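# Sort stickered items into color-matched containers

## Task

Place every item inside the container whose color is the same as the sticker on that item.

## Robot and tools

Robots: four identical i2rt Big YAM arms named arm1, arm2, arm3 and arm4. Each has six revolute joints, a two-finger gripper and a wrist camera (armN_cam_wrist). Four fixed room cameras also exist: cam_room_a1, cam_room_a2, cam_room_b1, cam_room_b2. The hand reaches roughly 1.0 m from the joint1 axis.

Frame: every pose is in one shared scene frame in metres, origin on the floor, +z up. Feet (base_link), each facing along its own +x: arm1 at (-0.644, +1.377, +0.914) quat_wxyz (+0.682, +0.007, +0.004, +0.731); arm2 at (-0.655, -0.555, +0.928) (+0.747, +0.002, +0.000, -0.665); arm3 at (+0.651, -1.332, +0.868) (+0.663, -0.004, -0.006, -0.748); arm4 at (+0.648, +0.477, +0.879) (+0.687, +0.001, +0.003, +0.727). The reported "hand" is the point between the finger pads, about 1 cm short of the tips; the fingers extend along the hand's +z and open and close along its y. "hand_target" is where the hand would be at the joint targets currently held; under load it can rest short of that.

Joints (radians, absolute; tolerance for done in brackets): joint1_rad -2.879 to 2.879 (0.045), yaw about the foot, positive counter-clockwise seen from above, 0 points along the foot's +x. joint2_rad 0 to 3.141 (0.14), shoulder, 0 has the upper arm pointing back, increasing lifts it up then forward. joint3_rad 0 to 3.019 (0.09), elbow, 0 folded, increasing opens. joint4_rad -1.692 to 1.57 (0.055), hand pitch, positive tips fingers up. joint5_rad -1.57 to 1.57 (0.03), sideways swing, positive to the arm's right. joint6_rad -2.094 to 2.094 (0.035), roll, positive clockwise viewed from behind the hand. gripper_m 0 to 0.093 m (0.003), the fingertip gap.

move: optional keys arm1, arm2, arm3, arm4 (one object per robot) and cameras. An arm left out receives nothing new and keeps its earlier command. Inside an arm's object:
- joints: a dictionary of absolute targets by joint name, in the units above.
- target: a list of seven numbers [x, y, z, qw, qx, qy, qz], an absolute hand pose in the scene frame (metres plus unit quaternion w first). The hand travels in a straight line from its hand_target toward it. When target is present, joints may carry only gripper_m.
- speed: top path speed in m/s, 0.002 to 0.5, default 0.25; only allowed with target. Rotation is capped at twice that value in rad/s.
- min_time_s: 0.1 to 8 s, the shortest duration for this arm's joint motions; used with joints.
- cameras: list of camera names or ["all"]; [] for none. Omitted means none after an action, all for an empty call.
All motions in one call begin together. All hand paths in one call finish together, paced by the slowest; a path lasts 0.5 to 10 s and an action at most 15 s. Each step the controller limits the commanded pose to 100 mm and 20 degrees from the measured hand, so hands lag, drift, may exceed speed near full extension, and often stop a centimetre or more off. Paths do not avoid obstacles or other arms. Joints move at different rates, so joint-space moves can sweep wide. An unknown key makes the call invalid; an out-of-range value makes it refused, and a refusal cancels the remaining move, wait and finished_scene calls of that reply. An empty move returns full state, images and the scene number.

Results: the "move" line lists each arm sent a motion, with "done" or its worst status. joint_status and hand_status words: off_target (stopped short, may still push); time_out (the arm could not finish; its joints keep a nearby target and keep pushing, named under on_its_own; send the reported position to relax); not_followed (a self/arm-clearance check withheld it, or "pose unreachable" for a hand target; the robot may keep trying). on_its_own shows uncommanded behaviour; "held at" is a target, not a reading. Arms under "as last shown" were not commanded; their status reads "not commanded" and other lines repeat earlier values. "pictures" gives image order; frames can be slightly older than state. Joint velocities are rad/s (gripper m/s); "within noise" means still. Joint torques are total drive output in N m, positive toward larger angle, with per-arm offsets; numbers 3 and 4 wrap at ±28. MOTOR HOT warns of heating; OVER-TEMPERATURE FAULT means that arm has gone limp for 30 to 60 s or more; afterwards keys say limit_stop_at_motor_heat and need resending.

Gripper: gripping a hard part at full force reads up to 0.005 m under its width (some read up to 0.002 over). Closed empty reads 0.000 to 0.003. In air readings run up to 0.003 m wide. Command about 0.005 m below the contact reading for a firm grip, deeper for soft, small or round items. Open well above the reading to release.

wait: seconds 0 to 10, optional cameras; nothing new is commanded.
zoom_image: camera name and region [x0, y0, x1, y1] in pixels from the top-left, at most 504 by 504; only cameras in the latest images.
read_manual: section "licences" only; no motion.
finished_scene: scene, the current scene number; irreversible. After ending scene 1, make no further call in that reply.

Avoid: knocking items out of the work area or onto the floor, dropping or releasing moving parts, slamming fixed or heavy objects. Never let arms press hard on each other, including one gripper closing on another's fingers; the clearance check may act late and lets grippers and cameras collide. Arms keep pushing after contact, which heats motors, as do long stretched poses and holding loads. Loose objects may occasionally be nudged by outside pushes. Goals must stay achieved with the robots idle.

Each tool is called by a JSON object that holds its "op" and its "data", one argument or row to a line.

## Session

{"op": "move", "data": {
  "arm1": {"joints":{"joint1_rad":1.75,"joint2_rad":1.2,"joint3_rad":1.5,"joint4_rad":-1.4,"joint5_rad":0,"joint6_rad":0},"min_time_s":2.5},
  "arm2": {"joints":{"joint1_rad":-1.4,"joint2_rad":1.2,"joint3_rad":1.5,"joint4_rad":-1.4,"joint5_rad":0,"joint6_rad":0},"min_time_s":2.5},
  "cameras": ["all"]
}}

{"op": "zoom_image", "data": {
  "camera": "cam_room_b1",
  "region": [240, 320, 340, 395]
}}

{"op": "zoom_image", "data": {
  "camera": "cam_room_b2",
  "region": [310, 290, 410, 365]
}}

Scene clock: 3.07 s.
Joint torques (N m): arm1=[-2.08 -6.01 16.87 1.47 -0.02 -0.01] | arm2=[1.08 -9.23 16.18 0.99 0.06 0.2] | arm3=[1.2 2.08 8.9 1.61 0.09 -0.06] | arm4=[0.44 1.9 8.65 1.17 0.25 0.02]
Motor temperatures (°C): arm1=[21 23 28 23 21 21 21] | arm2=[23 24 27 22 22 20 23] | arm3=[24 23 24 23 24 23 23] | arm4=[22 21 23 22 24 21 24]
Heat: arm1: hottest joint3_rad 28 °C; arm2: hottest joint3_rad 27 °C; arm3: hottest joint1_rad 24 °C; arm4: hottest joint5_rad 24 °C.
move: arm1 done; arm2 done
Joint velocities: within noise
arm1.joint_positions: joint1_rad=+1.752 joint2_rad=+1.200 joint3_rad=+1.437 joint4_rad=-1.410 joint5_rad=+0.000 joint6_rad=+0.009 gripper_m=+0.09398
arm1.joint_status: all done
arm1.hand: x=-1.0403 y=+1.2741 z=+1.2887 quat_wxyz=(+0.023, +0.972, +0.118, -0.203) (m; scene frame)
arm1.hand_target: x=-1.0498 y=+1.2722 z=+1.3201 quat_wxyz=(+0.027, +0.963, +0.121, -0.239) (m; scene frame)
arm1.hand_status: not commanded
arm2.joint_positions: joint1_rad=-1.406 joint2_rad=+1.191 joint3_rad=+1.438 joint4_rad=-1.386 joint5_rad=-0.001 joint6_rad=-0.015 gripper_m=+0.09396
arm2.joint_status: all done
arm2.hand: x=-1.0580 y=-0.6728 z=+1.3028 quat_wxyz=(-0.028, -0.966, -0.145, +0.211) (m; scene frame)
arm2.hand_target: x=-1.0638 y=-0.6767 z=+1.3270 quat_wxyz=(-0.032, -0.963, -0.140, +0.230) (m; scene frame)
arm2.hand_status: not commanded
arm3.joint_positions: joint1_rad=+0.130 joint2_rad=+0.649 joint3_rad=+1.447 joint4_rad=-1.615 joint5_rad=+0.075 joint6_rad=+0.392 gripper_m=+0.09396
arm3.joint_status: not commanded
arm3.hand: x=+0.6387 y=-1.5222 z=+1.3768 quat_wxyz=(-0.293, -0.776, -0.507, +0.235) (m; scene frame)
arm3.hand_target: x=+0.6387 y=-1.5210 z=+1.3861 quat_wxyz=(-0.302, -0.772, -0.504, +0.241) (m; scene frame)
arm3.hand_status: not commanded
arm4.joint_positions: joint1_rad=+0.147 joint2_rad=+0.586 joint3_rad=+1.324 joint4_rad=-1.592 joint5_rad=+0.245 joint6_rad=+0.670 gripper_m=+0.09396
arm4.joint_status: not commanded
arm4.hand: x=+0.6543 y=+0.6697 z=+1.3488 quat_wxyz=(-0.224, +0.451, -0.815, -0.287) (m; scene frame)
arm4.hand_target: x=+0.6546 y=+0.6685 z=+1.3591 quat_wxyz=(-0.227, +0.447, -0.812, -0.299) (m; scene frame)
arm4.hand_status: not commanded
pictures: arm1_cam_wrist, arm2_cam_wrist, arm3_cam_wrist, arm4_cam_wrist, cam_room_a1, cam_room_a2, cam_room_b1, cam_room_b2
Images, in order (width x height): arm1_cam_wrist 672x504, arm2_cam_wrist 672x504, arm3_cam_wrist 672x504, arm4_cam_wrist 672x504, cam_room_a1 672x504, cam_room_a2 672x504, cam_room_b1 672x504, cam_room_b2 672x504.

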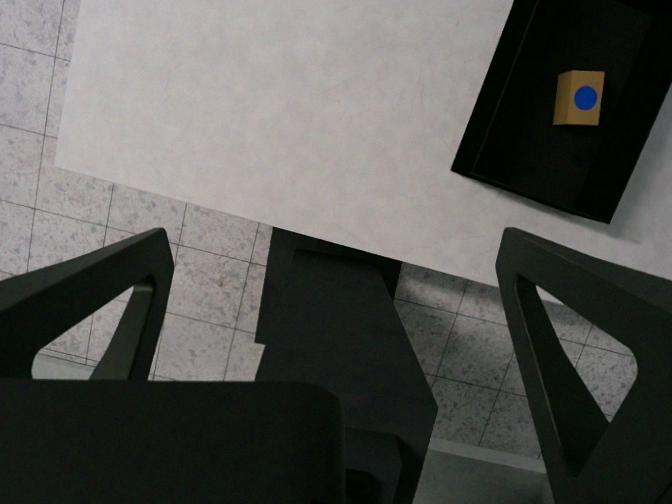

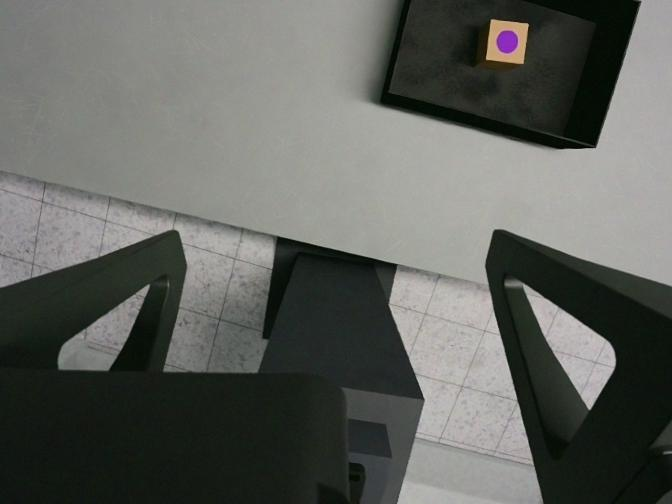

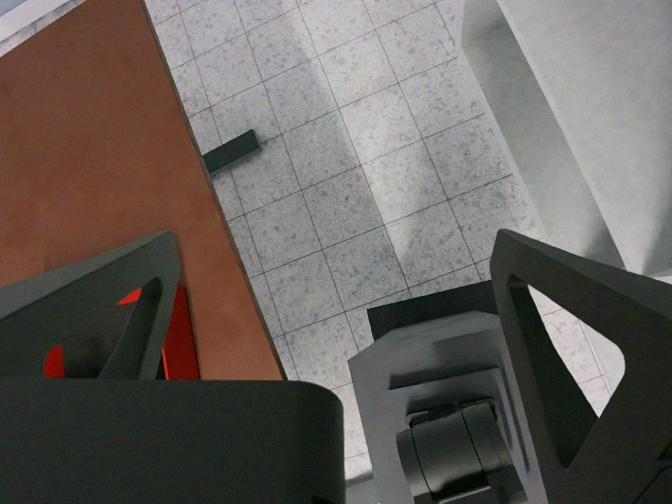

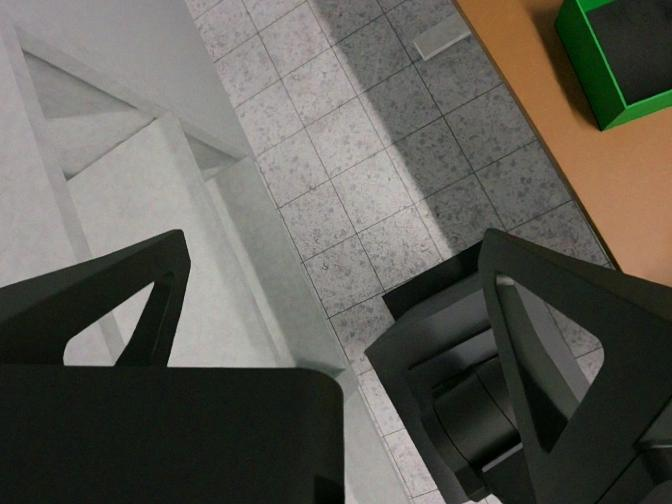

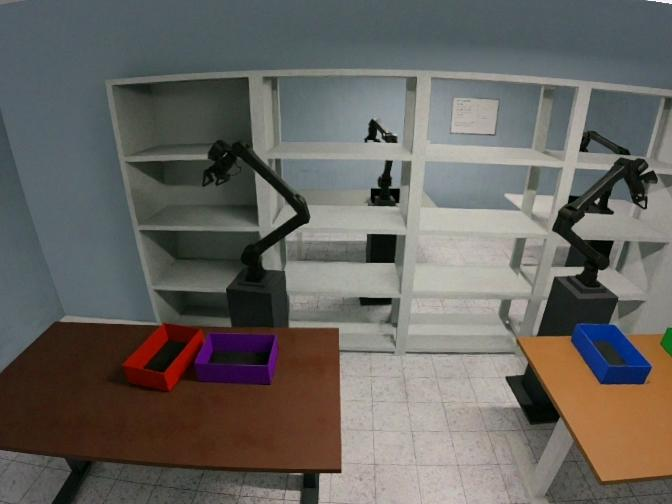

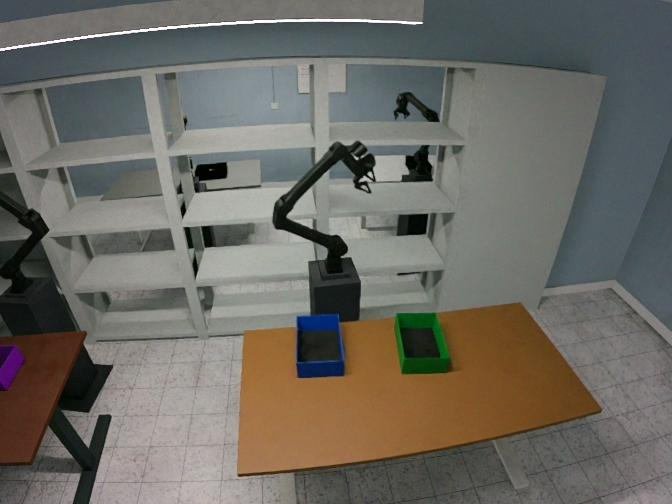

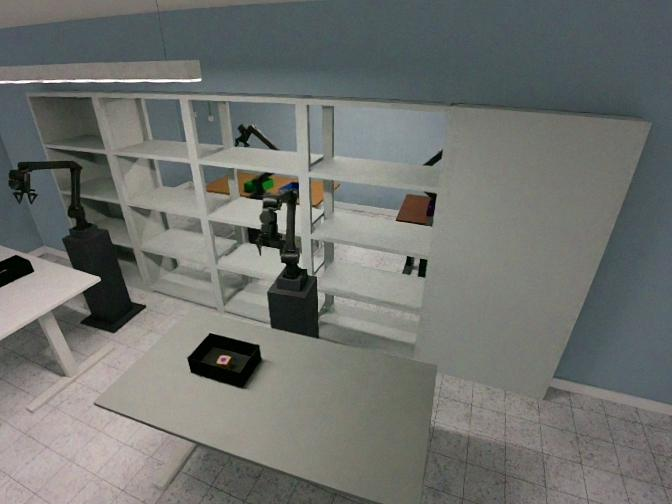

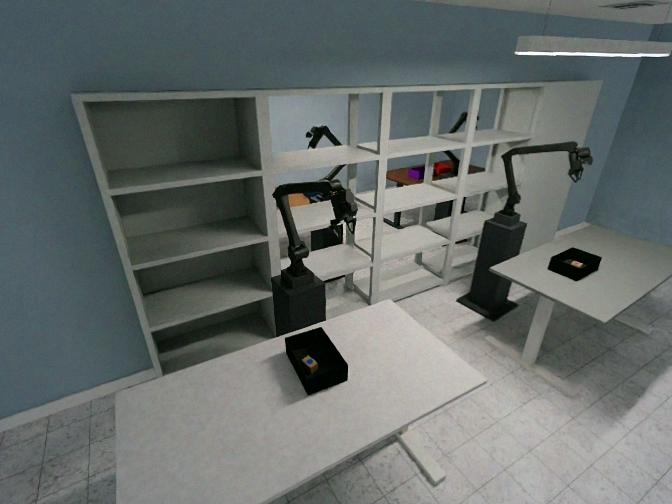

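Scaled by 5.040.

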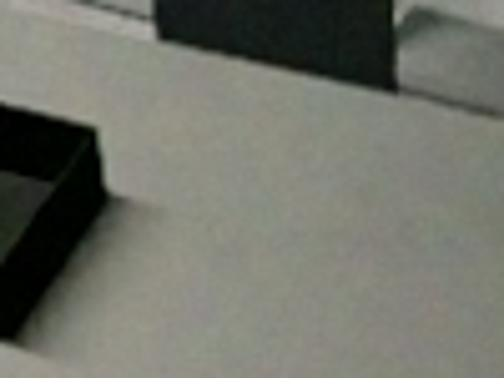

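Scaled by 5.040.

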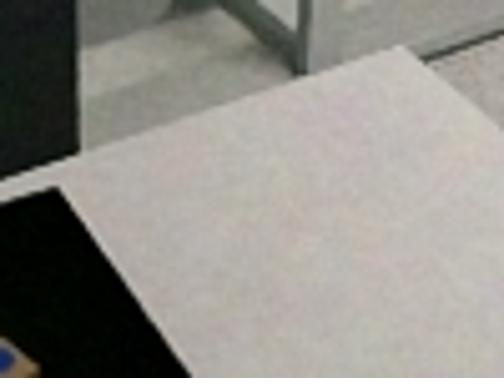

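{"op": "move", "data": {
  "arm1": {"target":[-1.225,1.58,0.93,0,-0.998,-0.07,0]},
  "arm2": {"target":[-1.305,-0.50,0.93,0,-0.997,-0.078,0]},
  "cameras": ["arm1_cam_wrist","arm2_cam_wrist"]
}}

Scene clock: 25.17 s.
Joint torques (N m): arm1=[-2.08 -17.96 13.91 -0.05 0.01 -0.03] | arm2=[0.5 -22.89 13.85 0.09 0.1 -0.08] | arm3=[1.32 2.14 8.92 1.58 0.09 -0.08] | arm4=[1.03 2.2 8.77 1.14 0.26 0.01]
Motor temperatures (°C): arm1=[21 24 31 23 21 21 21] | arm2=[23 24 32 22 22 20 23] | arm3=[24 23 26 23 24 23 23] | arm4=[22 21 27 22 24 21 24]
Heat: arm1: hottest joint3_rad 31 °C; arm2: hottest joint3_rad 32 °C; arm3: hottest joint3_rad 26 °C; arm4: hottest joint3_rad 27 °C.
move: arm1 off_target; arm2 off_target
Joint velocities: within noise
arm1.joint_positions: joint1_rad=+1.170 joint2_rad=+2.115 joint3_rad=+1.607 joint4_rad=-1.125 joint5_rad=+0.002 joint6_rad=-0.465 gripper_m=+0.09398
arm1.joint_status: not commanded
arm1.hand: x=-1.2051 y=+1.5720 z=+0.9091 quat_wxyz=(+0.010, +0.998, +0.066, +0.022) (m; scene frame)
arm1.hand_target: x=-1.2240 y=+1.5796 z=+0.9306 quat_wxyz=(+0.000, +0.998, +0.070, +0.000) (m; scene frame)
arm1.hand_status: off_target (0.030 m and 2.8 deg from the pose sent, 0.506 m and 24.2 deg at the start)
arm2.joint_positions: joint1_rad=-1.770 joint2_rad=+2.182 joint3_rad=+1.748 joint4_rad=-1.161 joint5_rad=-0.006 joint6_rad=-0.226 gripper_m=+0.09396
arm2.joint_status: not commanded
arm2.hand: x=-1.2885 y=-0.5037 z=+0.9205 quat_wxyz=(-0.003, -0.997, -0.072, -0.012) (m; scene frame)
arm2.hand_target: x=-1.3043 y=-0.5000 z=+0.9303 quat_wxyz=(+0.000, -0.997, -0.078, +0.001) (m; scene frame)
arm2.hand_status: off_target (0.019 m and 1.6 deg from the pose sent, 0.479 m and 25.9 deg at the start)
arm3, arm4: as last shown
pictures: arm1_cam_wrist, arm2_cam_wrist
Images, in order (width x height): arm1_cam_wrist 672x504, arm2_cam_wrist 672x504.

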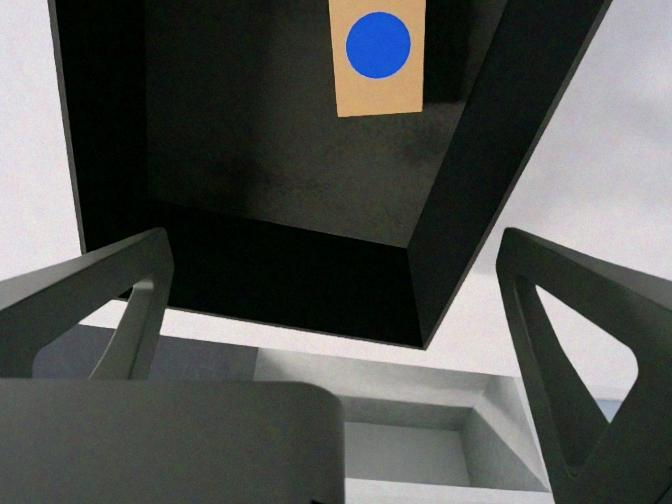

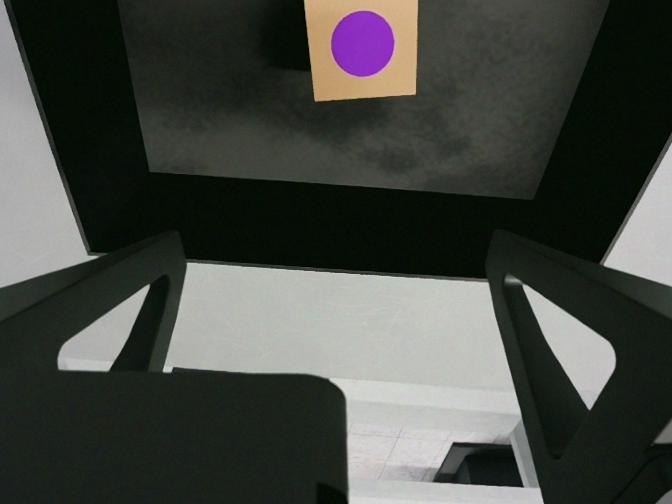

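{"op": "move", "data": {
  "arm1": {"target":[-1.240,1.598,0.815,0,-0.995,-0.096,0]},
  "arm2": {"target":[-1.322,-0.491,0.815,0,-0.9945,-0.1045,0]},
  "cameras": ["arm1_cam_wrist","arm2_cam_wrist"]
}}

Scene clock: 35.40 s.
Joint torques (N m): arm1=[-2.55 -20.07 12.14 0.83 0.03 -0.06] | arm2=[-0.09 -24.47 12.44 1.01 0.09 -0.07] | arm3=[1.26 2.02 8.91 1.59 0.09 -0.07] | arm4=[0.73 2.43 8.84 1.18 0.27 0.03]
Motor temperatures (°C): arm1=[21 25 32 23 21 21 21] | arm2=[23 26 32 22 22 20 23] | arm3=[24 23 26 23 24 23 23] | arm4=[22 21 28 22 24 21 24]
Heat: arm1: hottest joint3_rad 32 °C; arm2: hottest joint3_rad 32 °C; arm3: hottest joint3_rad 26 °C; arm4: hottest joint3_rad 28 °C.
move: arm1 off_target; arm2 off_target
Joint velocities: within noise
arm1.joint_positions: joint1_rad=+1.157 joint2_rad=+2.326 joint3_rad=+1.637 joint4_rad=-0.970 joint5_rad=+0.003 joint6_rad=-0.537 gripper_m=+0.09398
arm1.joint_status: not commanded
arm1.hand: x=-1.2137 y=+1.5828 z=+0.7932 quat_wxyz=(+0.016, +0.995, +0.096, +0.033) (m; scene frame)
arm1.hand_target: x=-1.2386 y=+1.5977 z=+0.8162 quat_wxyz=(+0.000, +0.995, +0.096, +0.000) (m; scene frame)
arm1.hand_status: off_target (0.037 m and 4.1 deg from the pose sent, 0.104 m and 4.4 deg at the start)
arm2.joint_positions: joint1_rad=-1.773 joint2_rad=+2.384 joint3_rad=+1.785 joint4_rad=-1.021 joint5_rad=-0.006 joint6_rad=-0.290 gripper_m=+0.09396
arm2.joint_status: not commanded
arm2.hand: x=-1.2995 y=-0.5001 z=+0.8053 quat_wxyz=(-0.006, -0.994, -0.102, -0.025) (m; scene frame)
arm2.hand_target: x=-1.3210 y=-0.4911 z=+0.8158 quat_wxyz=(+0.000, -0.995, -0.105, +0.000) (m; scene frame)
arm2.hand_status: off_target (0.026 m and 2.9 deg from the pose sent, 0.111 m and 4.0 deg at the start)
arm3, arm4: as last shown
pictures: arm1_cam_wrist, arm2_cam_wrist
Images, in order (width x height): arm1_cam_wrist 672x504, arm2_cam_wrist 672x504.

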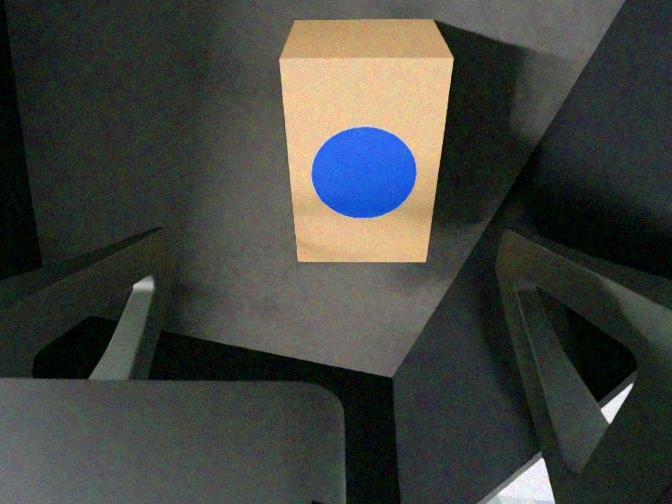

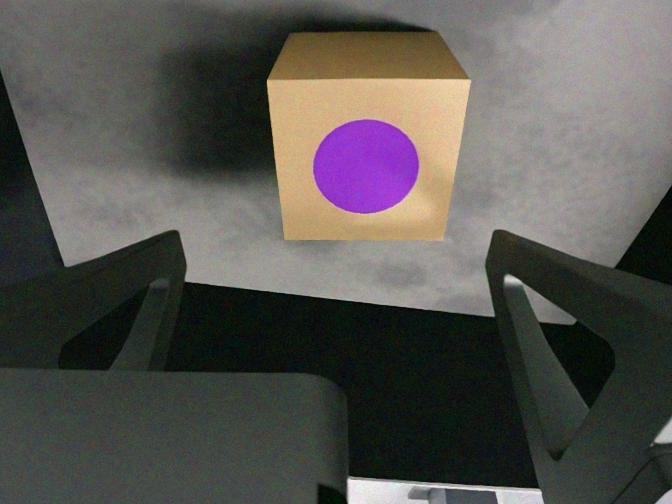

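{"op": "move", "data": {
  "arm1": {"target":[-1.256,1.608,0.785,0,-0.995,-0.096,0],"joints":{"gripper_m":0.066}},
  "arm2": {"target":[-1.338,-0.481,0.785,0,-0.9945,-0.1045,0]},
  "cameras": ["arm1_cam_wrist","arm2_cam_wrist"]
}}

Scene clock: 47.40 s.
Joint torques (N m): arm1=[-2.67 -18.9 12.01 0.69 0.05 -0.06] | arm2=[0.09 -23.36 12.83 0.9 0.07 -0.08] | arm3=[1.26 2.14 8.91 1.58 0.09 -0.07] | arm4=[0.97 2.37 8.76 1.31 0.27 0.02]
Motor temperatures (°C): arm1=[21 26 33 23 21 21 21] | arm2=[23 26 34 22 22 20 23] | arm3=[24 23 27 23 24 23 23] | arm4=[22 21 29 22 24 21 24]
Heat: arm1: hottest joint3_rad 33 °C; arm2: hottest joint3_rad 34 °C; arm3: hottest joint3_rad 27 °C; arm4: hottest joint3_rad 29 °C.
move: arm1 off_target; arm2 off_target
Joint velocities: within noise
arm1.joint_positions: joint1_rad=+1.153 joint2_rad=+2.392 joint3_rad=+1.725 joint4_rad=-0.959 joint5_rad=+0.003 joint6_rad=-0.543 gripper_m=+0.06606
arm1.joint_status: all done
arm1.hand: x=-1.2389 y=+1.5946 z=+0.7788 quat_wxyz=(+0.009, +0.995, +0.097, +0.018) (m; scene frame)
arm1.hand_target: x=-1.2552 y=+1.6080 z=+0.7857 quat_wxyz=(+0.000, +0.995, +0.096, +0.000) (m; scene frame)
arm1.hand_status: off_target (0.023 m and 2.3 deg from the pose sent, 0.050 m and 4.2 deg at the start)
arm2.joint_positions: joint1_rad=-1.789 joint2_rad=+2.449 joint3_rad=+1.870 joint4_rad=-1.014 joint5_rad=-0.006 joint6_rad=-0.302 gripper_m=+0.09396
arm2.joint_status: not commanded
arm2.hand: x=-1.3223 y=-0.4876 z=+0.7903 quat_wxyz=(-0.004, -0.995, -0.100, -0.011) (m; scene frame)
arm2.hand_target: x=-1.3372 y=-0.4811 z=+0.7856 quat_wxyz=(+0.000, -0.995, -0.104, +0.001) (m; scene frame)
arm2.hand_status: off_target (0.018 m and 1.4 deg from the pose sent, 0.048 m and 2.9 deg at the start)
arm3, arm4: as last shown
pictures: arm1_cam_wrist, arm2_cam_wrist
Images, in order (width x height): arm1_cam_wrist 672x504, arm2_cam_wrist 672x504.

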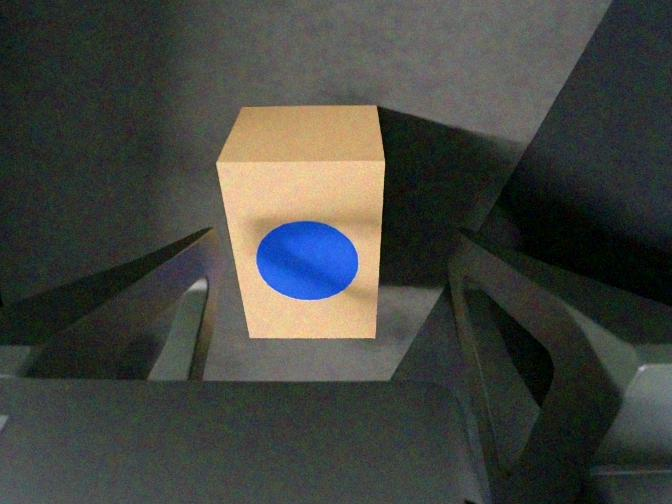

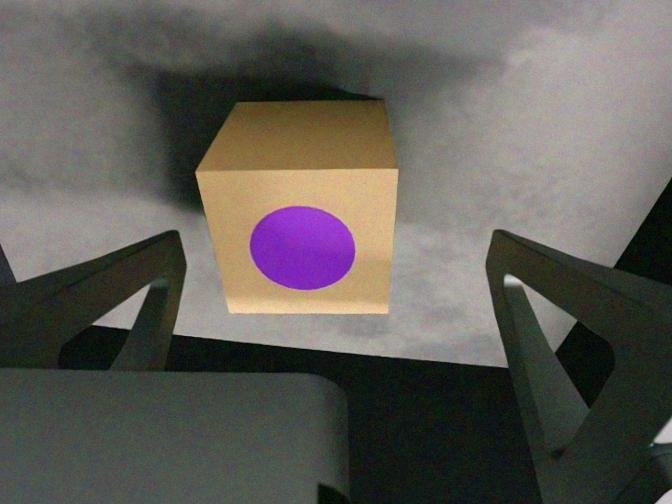

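{"op": "move", "data": {
  "arm1": {"target":[-1.252,1.596,0.760,0,-0.995,-0.096,0]},
  "arm2": {"target":[-1.336,-0.491,0.760,0,-0.9945,-0.1045,0]},
  "cameras": ["arm1_cam_wrist","arm2_cam_wrist"]
}}

Scene clock: 54.30 s.
Joint torques (N m): arm1=[-0.67 -17.49 9.46 1.02 0.05 0.12] | arm2=[1.38 -23.3 12.04 1.14 0.05 0.06] | arm3=[1.26 2.14 8.88 1.59 0.1 -0.07] | arm4=[0.85 2.08 8.84 1.09 0.22 0.02]
Motor temperatures (°C): arm1=[21 27 33 23 21 21 21] | arm2=[23 26 34 22 22 20 23] | arm3=[24 23 27 23 24 23 23] | arm4=[22 21 30 22 24 21 24]
Heat: arm1: hottest joint3_rad 33 °C; arm2: hottest joint3_rad 34 °C; arm3: hottest joint3_rad 27 °C; arm4: hottest joint3_rad 30 °C.
move: arm1 off_target; arm2 off_target
Joint velocities: within noise
arm1.joint_positions: joint1_rad=+1.153 joint2_rad=+2.405 joint3_rad=+1.725 joint4_rad=-0.912 joint5_rad=+0.000 joint6_rad=-0.543 gripper_m=+0.06606
arm1.joint_status: not commanded
arm1.hand: x=-1.2467 y=+1.5971 z=+0.7702 quat_wxyz=(+0.002, +0.995, +0.097, +0.002) (m; scene frame)
arm1.hand_target: x=-1.2517 y=+1.5960 z=+0.7602 quat_wxyz=(+0.000, +0.995, +0.096, +0.000) (m; scene frame)
arm1.hand_status: off_target (0.012 m and 0.4 deg from the pose sent, 0.023 m and 2.3 deg at the start)
arm2.joint_positions: joint1_rad=-1.789 joint2_rad=+2.483 joint3_rad=+1.870 joint4_rad=-0.980 joint5_rad=-0.006 joint6_rad=-0.302 gripper_m=+0.09396
arm2.joint_status: not commanded
arm2.hand: x=-1.3211 y=-0.4876 z=+0.7679 quat_wxyz=(-0.004, -0.995, -0.100, -0.011) (m; scene frame)
arm2.hand_target: x=-1.3353 y=-0.4912 z=+0.7605 quat_wxyz=(+0.000, -0.995, -0.105, +0.000) (m; scene frame)
arm2.hand_status: off_target (0.017 m and 1.5 deg from the pose sent, 0.033 m and 1.5 deg at the start)
arm3, arm4: as last shown
pictures: arm1_cam_wrist, arm2_cam_wrist
Images, in order (width x height): arm1_cam_wrist 672x504, arm2_cam_wrist 672x504.

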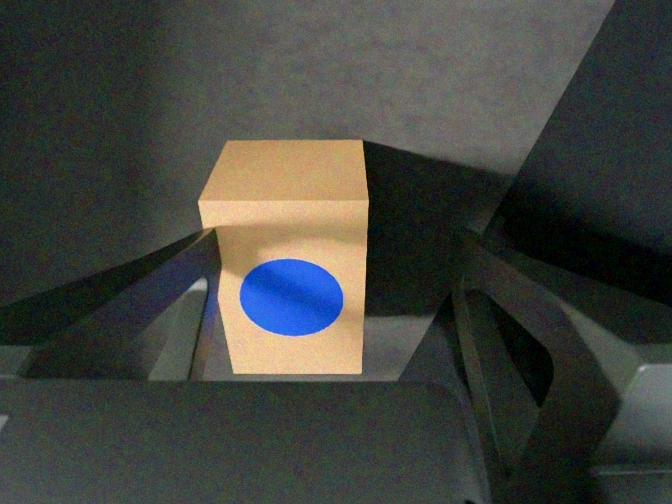

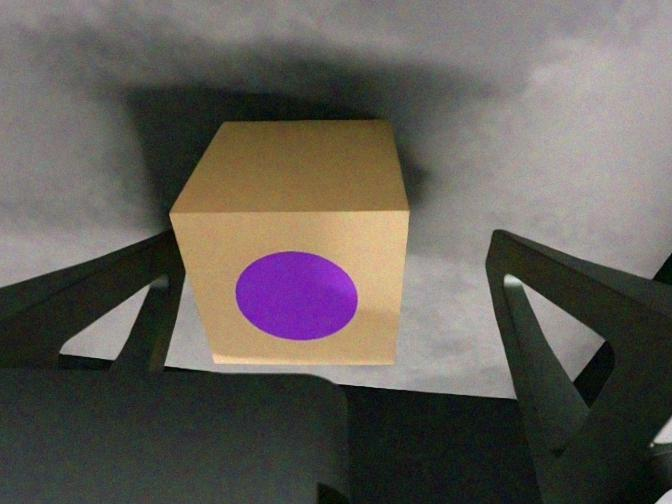

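{"op": "move", "data": {
  "arm1": {"joints":{"gripper_m":0.032}},
  "arm2": {"joints":{"gripper_m":0.037}}
}}

{"op": "move", "data": {
  "arm1": {"target":[-1.23,1.592,0.97,0,-0.995,-0.096,0]},
  "arm2": {"target":[-1.31,-0.493,0.97,0,-0.9945,-0.1045,0]},
  "cameras": ["arm1_cam_wrist","arm2_cam_wrist"]
}}

{"op": "move", "data": {
  "arm1": {"joints":{"joint2_rad":0.8,"joint3_rad":1.1,"joint4_rad":-1.2,"joint5_rad":0,"joint6_rad":0},"min_time_s":3},
  "arm2": {"joints":{"joint2_rad":0.8,"joint3_rad":1.1,"joint4_rad":-1.2,"joint5_rad":0,"joint6_rad":0},"min_time_s":3}
}}

Scene clock: 60.53 s.
Joint torques (N m): arm1=[-1.9 -18.61 9.52 1.03 0.1 0.11] | arm2=[1.32 -23.41 12.03 1.17 -0.02 0.06] | arm3=[1.32 2.14 8.87 1.58 0.08 -0.07] | arm4=[0.67 1.9 8.72 1.24 0.26 0.04]
Motor temperatures (°C): arm1=[21 27 33 23 21 21 21] | arm2=[23 26 34 22 22 20 23] | arm3=[24 23 28 23 24 23 23] | arm4=[22 21 30 22 24 21 24]
Heat: arm1: hottest joint3_rad 33 °C; arm2: hottest joint3_rad 34 °C; arm3: hottest joint3_rad 28 °C; arm4: hottest joint3_rad 30 °C.
move: arm1 done; arm2 off_target
Joint velocities: within noise
arm1.joint_positions: joint1_rad=+1.154 joint2_rad=+2.405 joint3_rad=+1.725 joint4_rad=-0.911 joint5_rad=+0.000 joint6_rad=-0.543 gripper_m=+0.03207
arm1.joint_status: all done
arm1.hand: x=-1.2472 y=+1.5960 z=+0.7703 quat_wxyz=(+0.003, +0.995, +0.098, +0.002) (m; scene frame)
arm1.hand_target: x=-1.2517 y=+1.5959 z=+0.7602 quat_wxyz=(+0.000, +0.995, +0.096, +0.000) (m; scene frame)
arm1.hand_status: not commanded
arm2.joint_positions: joint1_rad=-1.789 joint2_rad=+2.483 joint3_rad=+1.870 joint4_rad=-0.980 joint5_rad=-0.005 joint6_rad=-0.302 gripper_m=+0.05332
arm2.joint_status: gripper_m off_target (ended at +0.05334, target +0.03700)
arm2.hand: x=-1.3211 y=-0.4874 z=+0.7679 quat_wxyz=(-0.003, -0.995, -0.100, -0.012) (m; scene frame)
arm2.hand_target: x=-1.3353 y=-0.4912 z=+0.7605 quat_wxyz=(+0.000, -0.995, -0.105, +0.000) (m; scene frame)
arm2.hand_status: not commanded
arm3, arm4: as last shown
pictures: none

Scene clock: 62.03 s.
Joint torques (N m): arm1=[-2.08 -18.49 14 -0.09 0.04 0.04] | arm2=[1.2 -24.41 11.37 0.16 0 0.03] | arm3=[1.26 2.26 8.91 1.63 0.08 -0.07] | arm4=[0.91 2.2 8.83 1.2 0.26 0]
Motor temperatures (°C): arm1=[21 27 33 23 21 21 21] | arm2=[23 26 34 22 22 20 23] | arm3=[24 23 28 23 24 23 23] | arm4=[22 21 30 22 24 21 24]
Heat: arm1: hottest joint3_rad 33 °C; arm2: hottest joint3_rad 34 °C; arm3: hottest joint3_rad 28 °C; arm4: hottest joint3_rad 30 °C.
move: arm1 off_target; arm2 done
Joint velocities: within noise
arm1.joint_positions: joint1_rad=+1.154 joint2_rad=+2.098 joint3_rad=+1.692 joint4_rad=-1.225 joint5_rad=+0.001 joint6_rad=-0.543 gripper_m=+0.03206
arm1.joint_status: not commanded
arm1.hand: x=-1.2138 y=+1.5848 z=+0.9486 quat_wxyz=(+0.010, +0.995, +0.098, +0.020) (m; scene frame)
arm1.hand_target: x=-1.2291 y=+1.5917 z=+0.9703 quat_wxyz=(+0.000, +0.995, +0.096, +0.000) (m; scene frame)
arm1.hand_status: off_target (0.028 m and 2.6 deg from the pose sent, 0.201 m and 0.4 deg at the start)
arm2.joint_positions: joint1_rad=-1.789 joint2_rad=+2.173 joint3_rad=+1.855 joint4_rad=-1.256 joint5_rad=-0.005 joint6_rad=-0.302 gripper_m=+0.05332
arm2.joint_status: not commanded
arm2.hand: x=-1.3063 y=-0.4896 z=+0.9640 quat_wxyz=(-0.001, -0.995, -0.100, -0.002) (m; scene frame)
arm2.hand_target: x=-1.3099 y=-0.4930 z=+0.9700 quat_wxyz=(+0.000, -0.995, -0.105, +0.000) (m; scene frame)
arm2.hand_status: done (0.008 m and 0.6 deg from the pose sent, 0.203 m and 1.5 deg at the start)
arm3, arm4: as last shown
pictures: arm1_cam_wrist, arm2_cam_wrist
Images, in order (width x height): arm1_cam_wrist 672x504, arm2_cam_wrist 672x504.

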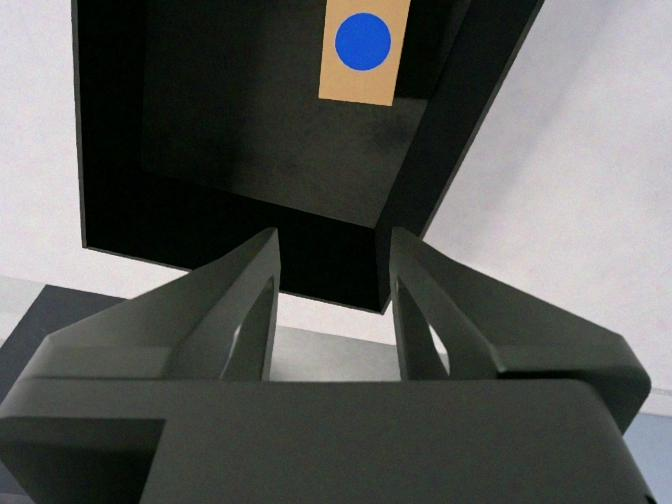

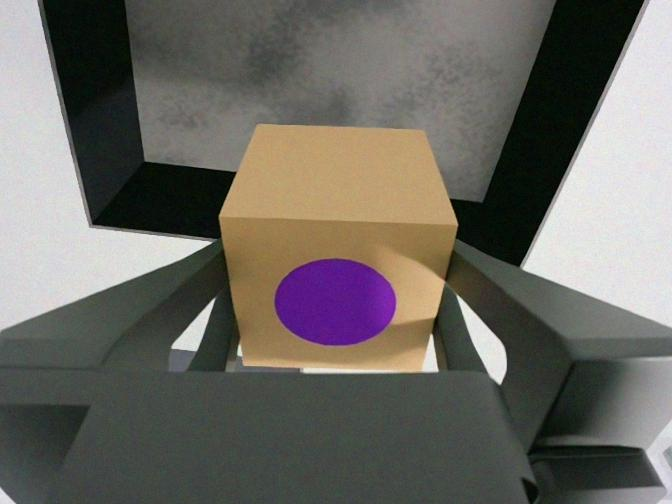

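Scene clock: 65.57 s.
Joint torques (N m): arm1=[-1.85 -0.03 11.11 2 -0.03 0.08] | arm2=[1.08 -3.84 10.26 3 0.15 0.21] | arm3=[1.26 2.08 8.91 1.57 0.09 -0.09] | arm4=[0.97 2.08 8.81 1.22 0.27 0.05]
Motor temperatures (°C): arm1=[21 27 33 23 21 21 21] | arm2=[23 26 34 22 22 20 23] | arm3=[24 23 28 23 24 23 23] | arm4=[22 21 30 22 24 21 24]
Heat: arm1: hottest joint3_rad 33 °C; arm2: hottest joint3_rad 34 °C; arm3: hottest joint3_rad 28 °C; arm4: hottest joint3_rad 30 °C.
move: arm1 done; arm2 done
Joint velocities: within noise
arm1.joint_positions: joint1_rad=+1.154 joint2_rad=+0.796 joint3_rad=+1.100 joint4_rad=-1.220 joint5_rad=+0.001 joint6_rad=-0.009 gripper_m=+0.03206
arm1.joint_status: all done
arm1.hand: x=-0.9394 y=+1.4863 z=+1.2855 quat_wxyz=(-0.058, +0.931, -0.160, -0.324) (m; scene frame)
arm1.hand_target: x=-0.9439 y=+1.4882 z=+1.2872 quat_wxyz=(-0.057, +0.927, -0.164, -0.332) (m; scene frame)
arm1.hand_status: not commanded
arm2.joint_positions: joint1_rad=-1.789 joint2_rad=+0.798 joint3_rad=+1.111 joint4_rad=-1.224 joint5_rad=-0.004 joint6_rad=-0.015 gripper_m=+0.05331
arm2.joint_status: all done
arm2.hand: x=-0.9757 y=-0.5242 z=+1.2986 quat_wxyz=(+0.019, -0.945, +0.040, +0.323) (m; scene frame)
arm2.hand_target: x=-0.9800 y=-0.5250 z=+1.2957 quat_wxyz=(+0.017, -0.943, +0.045, +0.328) (m; scene frame)
arm2.hand_status: not commanded
arm3, arm4: as last shown
pictures: none

{"op": "move", "data": {
  "arm1": {"target":[-1.23,1.597,0.93,0,-0.9986,-0.0523,0],"joints":{"gripper_m":0.066}},
  "arm2": {"joints":{"joint1_rad":0.88},"min_time_s":4.5},
  "cameras": ["arm1_cam_wrist"]
}}

Scene clock: 114.57 s.
Joint torques (N m): arm1=[-1.38 -18.78 13.96 -0.14 0.07 -0.05] | arm2=[0.85 -3.66 10.25 2.97 -0.03 0.22] | arm3=[1.32 2.14 8.9 1.59 0.09 -0.07] | arm4=[0.97 1.9 8.73 1.18 0.24 0.05]
Motor temperatures (°C): arm1=[21 25 33 23 21 21 21] | arm2=[23 25 32 22 22 20 24] | arm3=[24 23 29 23 24 23 23] | arm4=[22 21 32 22 24 21 24]
Heat: arm1: hottest joint3_rad 33 °C; arm2: hottest joint3_rad 32 °C; arm3: hottest joint3_rad 29 °C; arm4: hottest joint3_rad 32 °C.
move: arm1 off_target; arm2 done
Joint velocities: within noise
arm1.joint_positions: joint1_rad=+1.141 joint2_rad=+2.142 joint3_rad=+1.650 joint4_rad=-1.143 joint5_rad=+0.002 joint6_rad=-0.453 gripper_m=+0.06593
arm1.joint_status: all done
arm1.hand: x=-1.2091 y=+1.5914 z=+0.9080 quat_wxyz=(+0.010, +0.999, +0.046, +0.022) (m; scene frame)
arm1.hand_target: x=-1.2288 y=+1.5965 z=+0.9303 quat_wxyz=(+0.000, +0.999, +0.052, +0.000) (m; scene frame)
arm1.hand_status: off_target (0.031 m and 2.9 deg from the pose sent, 0.472 m and 45.9 deg at the start)
arm2.joint_positions: joint1_rad=+0.879 joint2_rad=+0.798 joint3_rad=+1.111 joint4_rad=-1.224 joint5_rad=+0.000 joint6_rad=-0.015 gripper_m=+0.05333
arm2.joint_status: all done
arm2.hand: x=-0.3862 y=-0.7317 z=+1.2990 quat_wxyz=(-0.311, -0.262, -0.909, +0.093) (m; scene frame)
arm2.hand_target: x=-0.3824 y=-0.7337 z=+1.2962 quat_wxyz=(-0.316, -0.268, -0.906, +0.091) (m; scene frame)
arm2.hand_status: not commanded
arm3.joint_positions: joint1_rad=+0.130 joint2_rad=+0.649 joint3_rad=+1.447 joint4_rad=-1.615 joint5_rad=+0.075 joint6_rad=+0.392 gripper_m=+0.09396
arm3.joint_status: not commanded
arm3.hand: x=+0.6387 y=-1.5222 z=+1.3768 quat_wxyz=(-0.293, -0.776, -0.507, +0.235) (m; scene frame)
arm3.hand_target: x=+0.6387 y=-1.5210 z=+1.3861 quat_wxyz=(-0.302, -0.772, -0.504, +0.241) (m; scene frame)
arm3.hand_status: not commanded
arm4.joint_positions: joint1_rad=+0.147 joint2_rad=+0.586 joint3_rad=+1.324 joint4_rad=-1.592 joint5_rad=+0.245 joint6_rad=+0.670 gripper_m=+0.09396
arm4.joint_status: not commanded
arm4.hand: x=+0.6543 y=+0.6697 z=+1.3488 quat_wxyz=(-0.224, +0.451, -0.815, -0.287) (m; scene frame)
arm4.hand_target: x=+0.6546 y=+0.6685 z=+1.3591 quat_wxyz=(-0.227, +0.447, -0.812, -0.299) (m; scene frame)
arm4.hand_status: not commanded
pictures: arm1_cam_wrist
Images, in order (width x height): arm1_cam_wrist 672x504.

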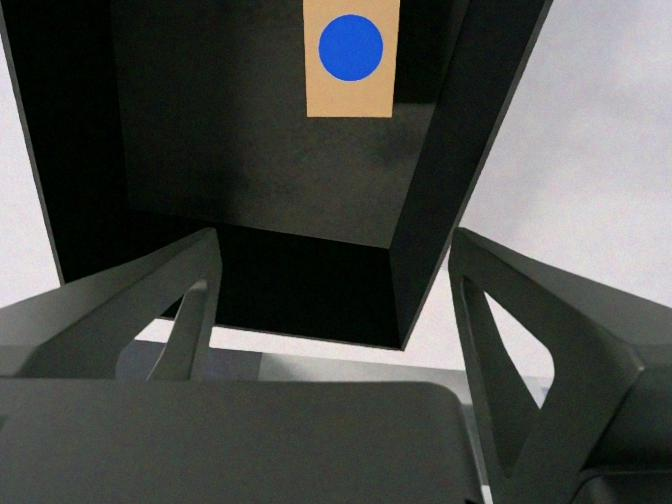

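{"op": "move", "data": {
  "arm1": {"target":[-1.248,1.601,0.835,0.01,-0.9986,-0.0523,0.015],"joints":{"gripper_m":0.06}},
  "arm2": {"target":[-0.353,-0.75,1.15,0.248,0.273,0.926,-0.073]},
  "cameras": ["arm1_cam_wrist"]
}}

Scene clock: 122.43 s.
Joint torques (N m): arm1=[-1.32 -19.43 11.84 0.98 0.07 0] | arm2=[1.55 -6.48 11.19 2.66 0.14 0.22] | arm3=[1.26 2.14 8.87 1.58 0.09 -0.07] | arm4=[0.97 2.26 8.72 1.14 0.27 0.02]
Motor temperatures (°C): arm1=[21 25 33 23 21 21 21] | arm2=[23 25 32 22 22 20 24] | arm3=[24 23 29 23 24 23 23] | arm4=[22 21 32 22 24 21 24]
Heat: arm1: hottest joint3_rad 33 °C; arm2: hottest joint3_rad 32 °C; arm3: hottest joint3_rad 29 °C; arm4: hottest joint3_rad 32 °C.
move: arm1 off_target; arm2 done
Joint velocities: within noise
arm1.joint_positions: joint1_rad=+1.141 joint2_rad=+2.287 joint3_rad=+1.650 joint4_rad=-0.970 joint5_rad=+0.008 joint6_rad=-0.453 gripper_m=+0.06007
arm1.joint_status: all done
arm1.hand: x=-1.2246 y=+1.5980 z=+0.8203 quat_wxyz=(+0.002, +0.999, +0.046, +0.010) (m; scene frame)
arm1.hand_target: x=-1.2471 y=+1.6006 z=+0.8357 quat_wxyz=(-0.010, +0.998, +0.052, -0.015) (m; scene frame)
arm1.hand_status: off_target (0.028 m and 3.3 deg from the pose sent, 0.083 m and 4.9 deg at the start)
arm2.joint_positions: joint1_rad=+0.879 joint2_rad=+0.948 joint3_rad=+0.841 joint4_rad=-0.963 joint5_rad=+0.003 joint6_rad=-0.011 gripper_m=+0.05333
arm2.joint_status: not commanded
arm2.hand: x=-0.3579 y=-0.7499 z=+1.1477 quat_wxyz=(-0.238, -0.270, -0.930, +0.071) (m; scene frame)
arm2.hand_target: x=-0.3531 y=-0.7499 z=+1.1499 quat_wxyz=(-0.248, -0.273, -0.927, +0.073) (m; scene frame)
arm2.hand_status: done (0.005 m and 1.3 deg from the pose sent, 0.154 m and 7.9 deg at the start)
arm3, arm4: as last shown
pictures: arm1_cam_wrist
Images, in order (width x height): arm1_cam_wrist 672x504.

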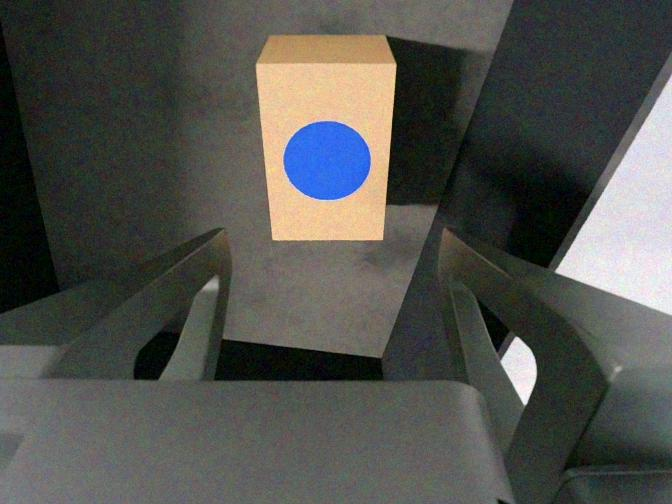

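{"op": "move", "data": {
  "arm1": {"target":[-1.254,1.597,0.760,-0.01,0.9986,0.0523,-0.015],"speed":0.12},
  "arm2": {"target":[-0.065,-0.937,1.11,0.248,0.273,0.926,-0.073],"speed":0.2},
  "cameras": ["arm1_cam_wrist","arm2_cam_wrist"]
}}

{"op": "move", "data": {
  "arm1": {"joints":{"gripper_m":0.03}}
}}

Scene clock: 130.07 s.
Joint torques (N m): arm1=[-0.91 -18.32 12 0.91 0.07 0.08] | arm2=[1.03 -20.01 16.61 1.16 0.03 0.16] | arm3=[1.32 2.14 8.94 1.62 0.09 -0.08] | arm4=[0.73 1.96 8.77 1.2 0.26 0.03]
Motor temperatures (°C): arm1=[21 25 33 23 21 21 21] | arm2=[23 25 33 22 22 20 24] | arm3=[24 23 29 23 24 23 23] | arm4=[22 21 33 22 24 21 24]
Heat: arm1: hottest joint3_rad 33 °C; arm2: hottest joint3_rad 33 °C; arm3: hottest joint3_rad 29 °C; arm4: hottest joint3_rad 33 °C.
move: arm1 off_target; arm2 off_target
Joint velocities: within noise
arm1.joint_positions: joint1_rad=+1.148 joint2_rad=+2.397 joint3_rad=+1.659 joint4_rad=-0.858 joint5_rad=+0.008 joint6_rad=-0.453 gripper_m=+0.06007
arm1.joint_status: not commanded
arm1.hand: x=-1.2293 y=+1.5950 z=+0.7556 quat_wxyz=(+0.000, +0.999, +0.050, +0.006) (m; scene frame)
arm1.hand_target: x=-1.2530 y=+1.5966 z=+0.7609 quat_wxyz=(-0.010, +0.998, +0.052, -0.015) (m; scene frame)
arm1.hand_status: off_target (0.025 m and 2.7 deg from the pose sent, 0.067 m and 3.3 deg at the start)
arm2.joint_positions: joint1_rad=+0.879 joint2_rad=+1.864 joint3_rad=+1.622 joint4_rad=-0.839 joint5_rad=+0.003 joint6_rad=-0.011 gripper_m=+0.05333
arm2.joint_status: not commanded
arm2.hand: x=-0.0822 y=-0.9283 z=+1.0905 quat_wxyz=(-0.232, -0.271, -0.932, +0.069) (m; scene frame)
arm2.hand_target: x=-0.0662 y=-0.9362 z=+1.1101 quat_wxyz=(-0.249, -0.273, -0.926, +0.073) (m; scene frame)
arm2.hand_status: off_target (0.027 m and 2.0 deg from the pose sent, 0.350 m and 1.3 deg at the start)
arm3, arm4: as last shown
pictures: arm1_cam_wrist, arm2_cam_wrist
Images, in order (width x height): arm1_cam_wrist 672x504, arm2_cam_wrist 672x504.

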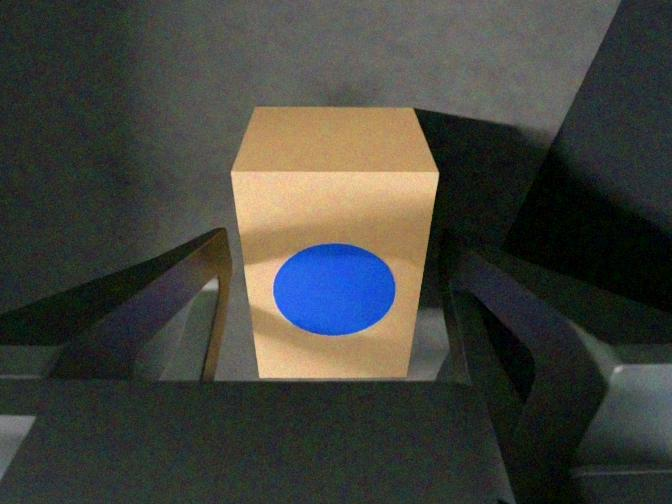

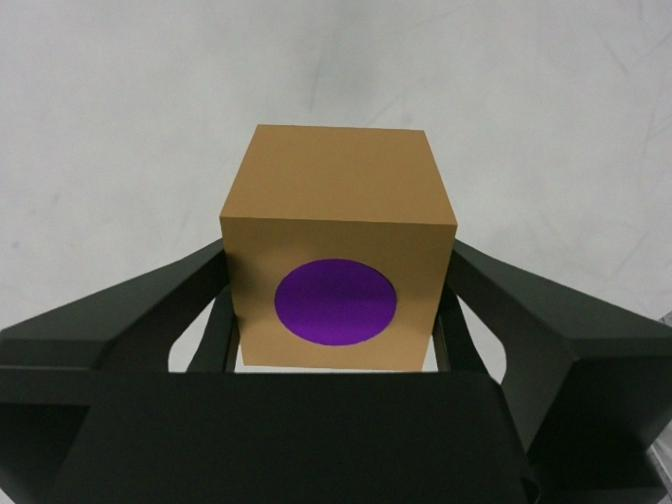

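Scene clock: 130.60 s.
Joint torques (N m): arm1=[-0.5 -18.2 12.04 0.79 0.02 0.09] | arm2=[0.97 -19.84 16.61 1.16 0.02 0.17] | arm3=[1.38 2.02 8.92 1.58 0.09 -0.07] | arm4=[1.03 1.9 8.62 1.14 0.25 0.05]
Motor temperatures (°C): arm1=[21 25 33 23 21 21 21] | arm2=[23 25 33 22 22 20 24] | arm3=[24 23 29 23 24 23 23] | arm4=[22 21 33 22 24 21 24]
Heat: arm1: hottest joint3_rad 33 °C; arm2: hottest joint3_rad 33 °C; arm3: hottest joint3_rad 29 °C; arm4: hottest joint3_rad 33 °C.
move: arm1 off_target
Joint velocities: within noise
arm1.joint_positions: joint1_rad=+1.148 joint2_rad=+2.397 joint3_rad=+1.659 joint4_rad=-0.858 joint5_rad=+0.008 joint6_rad=-0.453 gripper_m=+0.04350
arm1.joint_status: gripper_m off_target (ended at +0.04352, target +0.03000)
arm1.hand: x=-1.2294 y=+1.5951 z=+0.7557 quat_wxyz=(+0.000, +0.999, +0.050, +0.006) (m; scene frame)
arm1.hand_target: x=-1.2531 y=+1.5966 z=+0.7609 quat_wxyz=(-0.010, +0.998, +0.052, -0.015) (m; scene frame)
arm1.hand_status: not commanded
arm2, arm3, arm4: as last shown
pictures: none

{"op": "move", "data": {
  "arm1": {"target":[-1.245,1.597,0.97,0,0.9986,0.0523,0]},
  "arm2": {"target":[-0.065,-0.937,1.06,0.05,0.283,0.958,-0.015],"speed":0.15}
}}

{"op": "move", "data": {
  "arm1": {"joints":{"joint2_rad":0.85,"joint3_rad":1.2,"joint4_rad":-1.2,"joint5_rad":0,"joint6_rad":0},"min_time_s":3},
  "arm2": {"target":[-0.065,-0.937,1.04,0.05,0.283,0.958,-0.015],"speed":0.04},
  "cameras": ["arm2_cam_wrist"]
}}

Scene clock: 141.10 s.
Joint torques (N m): arm1=[-1.26 -20.01 14.23 0.05 -0.12 0.02] | arm2=[1.08 -22.65 15.95 0.31 0.04 0.19] | arm3=[1.38 2.14 8.87 1.55 0.09 -0.07] | arm4=[0.85 2.02 8.65 1.21 0.25 0.05]
Motor temperatures (°C): arm1=[21 26 34 23 21 21 22] | arm2=[23 26 35 22 22 20 24] | arm3=[24 23 29 23 24 23 23] | arm4=[22 21 33 22 24 21 24]
Heat: arm1: hottest joint3_rad 34 °C; arm2: hottest joint3_rad 35 °C; arm3: hottest joint3_rad 29 °C; arm4: hottest joint3_rad 33 °C.
move: arm1 off_target; arm2 off_target
Joint velocities: within noise
arm1.joint_positions: joint1_rad=+1.148 joint2_rad=+2.148 joint3_rad=+1.760 joint4_rad=-1.254 joint5_rad=+0.005 joint6_rad=-0.453 gripper_m=+0.04350
arm1.joint_status: not commanded
arm1.hand: x=-1.2259 y=+1.5938 z=+0.9427 quat_wxyz=(+0.010, +0.998, +0.050, +0.026) (m; scene frame)
arm1.hand_target: x=-1.2437 y=+1.5966 z=+0.9703 quat_wxyz=(+0.000, +0.999, +0.052, +0.000) (m; scene frame)
arm1.hand_status: off_target (0.033 m and 3.2 deg from the pose sent, 0.215 m and 0.7 deg at the start)
arm2.joint_positions: joint1_rad=+0.879 joint2_rad=+2.154 joint3_rad=+2.055 joint4_rad=-1.390 joint5_rad=+0.003 joint6_rad=-0.011 gripper_m=+0.05333
arm2.joint_status: not commanded
arm2.hand: x=-0.0789 y=-0.9302 z=+1.0522 quat_wxyz=(-0.039, -0.278, -0.960, +0.011) (m; scene frame)
arm2.hand_target: x=-0.0658 y=-0.9365 z=+1.0601 quat_wxyz=(-0.051, -0.283, -0.958, +0.015) (m; scene frame)
arm2.hand_status: off_target (0.017 m and 1.4 deg from the pose sent, 0.036 m and 22.0 deg at the start)
arm3, arm4: as last shown
pictures: none

Scene clock: 144.60 s.
Joint torques (N m): arm1=[-1.03 -0.15 11.26 2.15 -0.11 0.12] | arm2=[1.03 -22.01 12.78 1.54 0.05 0.2] | arm3=[1.32 2.08 8.9 1.57 0.09 -0.08] | arm4=[1.2 2.2 8.68 1.22 0.25 0.01]
Motor temperatures (°C): arm1=[21 26 34 23 21 21 22] | arm2=[23 26 35 22 22 20 24] | arm3=[24 23 29 23 24 23 23] | arm4=[22 21 33 22 24 21 24]
Heat: arm1: hottest joint3_rad 34 °C; arm2: hottest joint3_rad 35 °C; arm3: hottest joint3_rad 29 °C; arm4: hottest joint3_rad 33 °C.
move: arm1 done; arm2 off_target
Joint velocities: within noise
arm1.joint_positions: joint1_rad=+1.148 joint2_rad=+0.846 joint3_rad=+1.198 joint4_rad=-1.222 joint5_rad=+0.002 joint6_rad=-0.009 gripper_m=+0.04350
arm1.joint_status: all done
arm1.hand: x=-0.9563 y=+1.4949 z=+1.3202 quat_wxyz=(-0.063, +0.923, -0.162, -0.345) (m; scene frame)
arm1.hand_target: x=-0.9618 y=+1.4947 z=+1.3238 quat_wxyz=(-0.061, +0.919, -0.162, -0.355) (m; scene frame)
arm1.hand_status: not commanded
arm2.joint_positions: joint1_rad=+0.879 joint2_rad=+2.156 joint3_rad=+2.055 joint4_rad=-1.373 joint5_rad=+0.003 joint6_rad=-0.011 gripper_m=+0.05333
arm2.joint_status: not commanded
arm2.hand: x=-0.0755 y=-0.9324 z=+1.0513 quat_wxyz=(-0.046, -0.278, -0.959, +0.013) (m; scene frame)
arm2.hand_target: x=-0.0655 y=-0.9367 z=+1.0402 quat_wxyz=(-0.050, -0.283, -0.958, +0.015) (m; scene frame)
arm2.hand_status: off_target (0.016 m and 0.7 deg from the pose sent, 0.020 m and 1.4 deg at the start)
arm3, arm4: as last shown
pictures: arm2_cam_wrist
Images, in order (width x height): arm2_cam_wrist 672x504.

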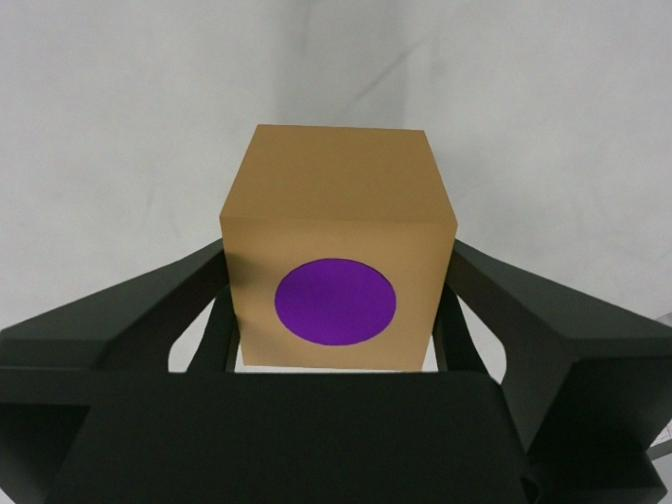

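{"op": "move", "data": {
  "arm1": {"joints":{"joint1_rad":-1.8},"min_time_s":5},
  "arm2": {"target":[-0.065,-0.937,1.025,0.05,0.283,0.958,-0.015],"speed":0.04},
  "cameras": ["arm2_cam_wrist","cam_room_b1"]
}}

Scene clock: 153.10 s.
Joint torques (N m): arm1=[-1.73 -0.97 11.28 2.25 0.01 0.11] | arm2=[0.97 -22.3 10.44 1.63 0.07 0.19] | arm3=[1.38 2.14 8.91 1.58 0.08 -0.07] | arm4=[0.73 2.02 8.79 1.25 0.23 -0.01]
Motor temperatures (°C): arm1=[21 25 35 23 21 21 22] | arm2=[23 26 35 22 22 20 25] | arm3=[24 23 29 23 24 23 23] | arm4=[22 21 33 22 24 21 24]
Heat: arm1: hottest joint3_rad 35 °C; arm2: hottest joint3_rad 35 °C; arm3: hottest joint3_rad 29 °C; arm4: hottest joint3_rad 33 °C.
move: arm1 done; arm2 off_target
Joint velocities: within noise
arm1.joint_positions: joint1_rad=-1.796 joint2_rad=+0.846 joint3_rad=+1.198 joint4_rad=-1.222 joint5_rad=+0.001 joint6_rad=-0.008 gripper_m=+0.04349
arm1.joint_status: all done
arm1.hand: x=-0.3016 y=+1.3226 z=+1.3095 quat_wxyz=(-0.334, -0.070, -0.939, +0.028) (m; scene frame)
arm1.hand_target: x=-0.2966 y=+1.3207 z=+1.3130 quat_wxyz=(-0.344, -0.075, -0.936, +0.028) (m; scene frame)
arm1.hand_status: not commanded
arm2.joint_positions: joint1_rad=+0.879 joint2_rad=+2.163 joint3_rad=+2.055 joint4_rad=-1.339 joint5_rad=+0.003 joint6_rad=-0.011 gripper_m=+0.05333
arm2.joint_status: not commanded
arm2.hand: x=-0.0685 y=-0.9369 z=+1.0476 quat_wxyz=(-0.059, -0.278, -0.959, +0.017) (m; scene frame)
arm2.hand_target: x=-0.0656 y=-0.9366 z=+1.0254 quat_wxyz=(-0.050, -0.283, -0.958, +0.015) (m; scene frame)
arm2.hand_status: off_target (0.023 m and 1.2 deg from the pose sent, 0.029 m and 0.7 deg at the start)
arm3, arm4: as last shown
pictures: arm2_cam_wrist, cam_room_b1
Images, in order (width x height): arm2_cam_wrist 672x504, cam_room_b1 672x504.

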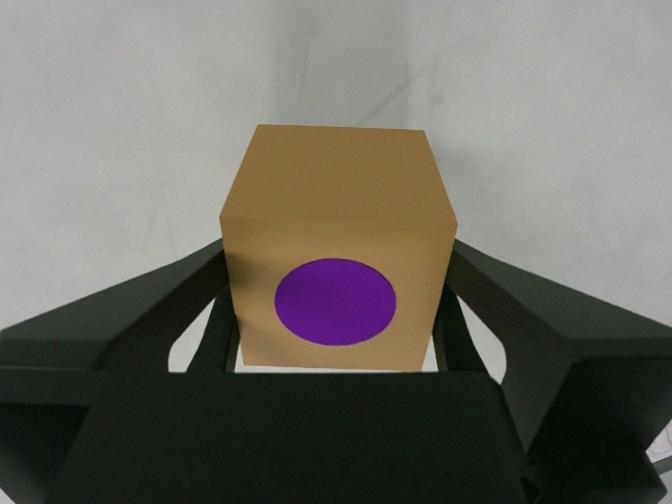

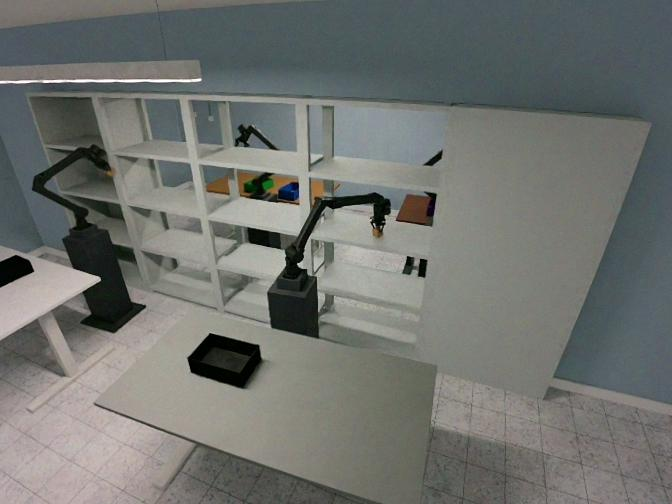

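{"op": "zoom_image", "data": {
  "camera": "cam_room_b1",
  "region": [340, 190, 440, 270]
}}

Scaled by 5.040.

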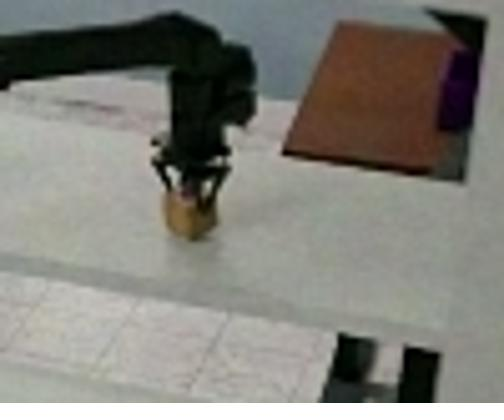

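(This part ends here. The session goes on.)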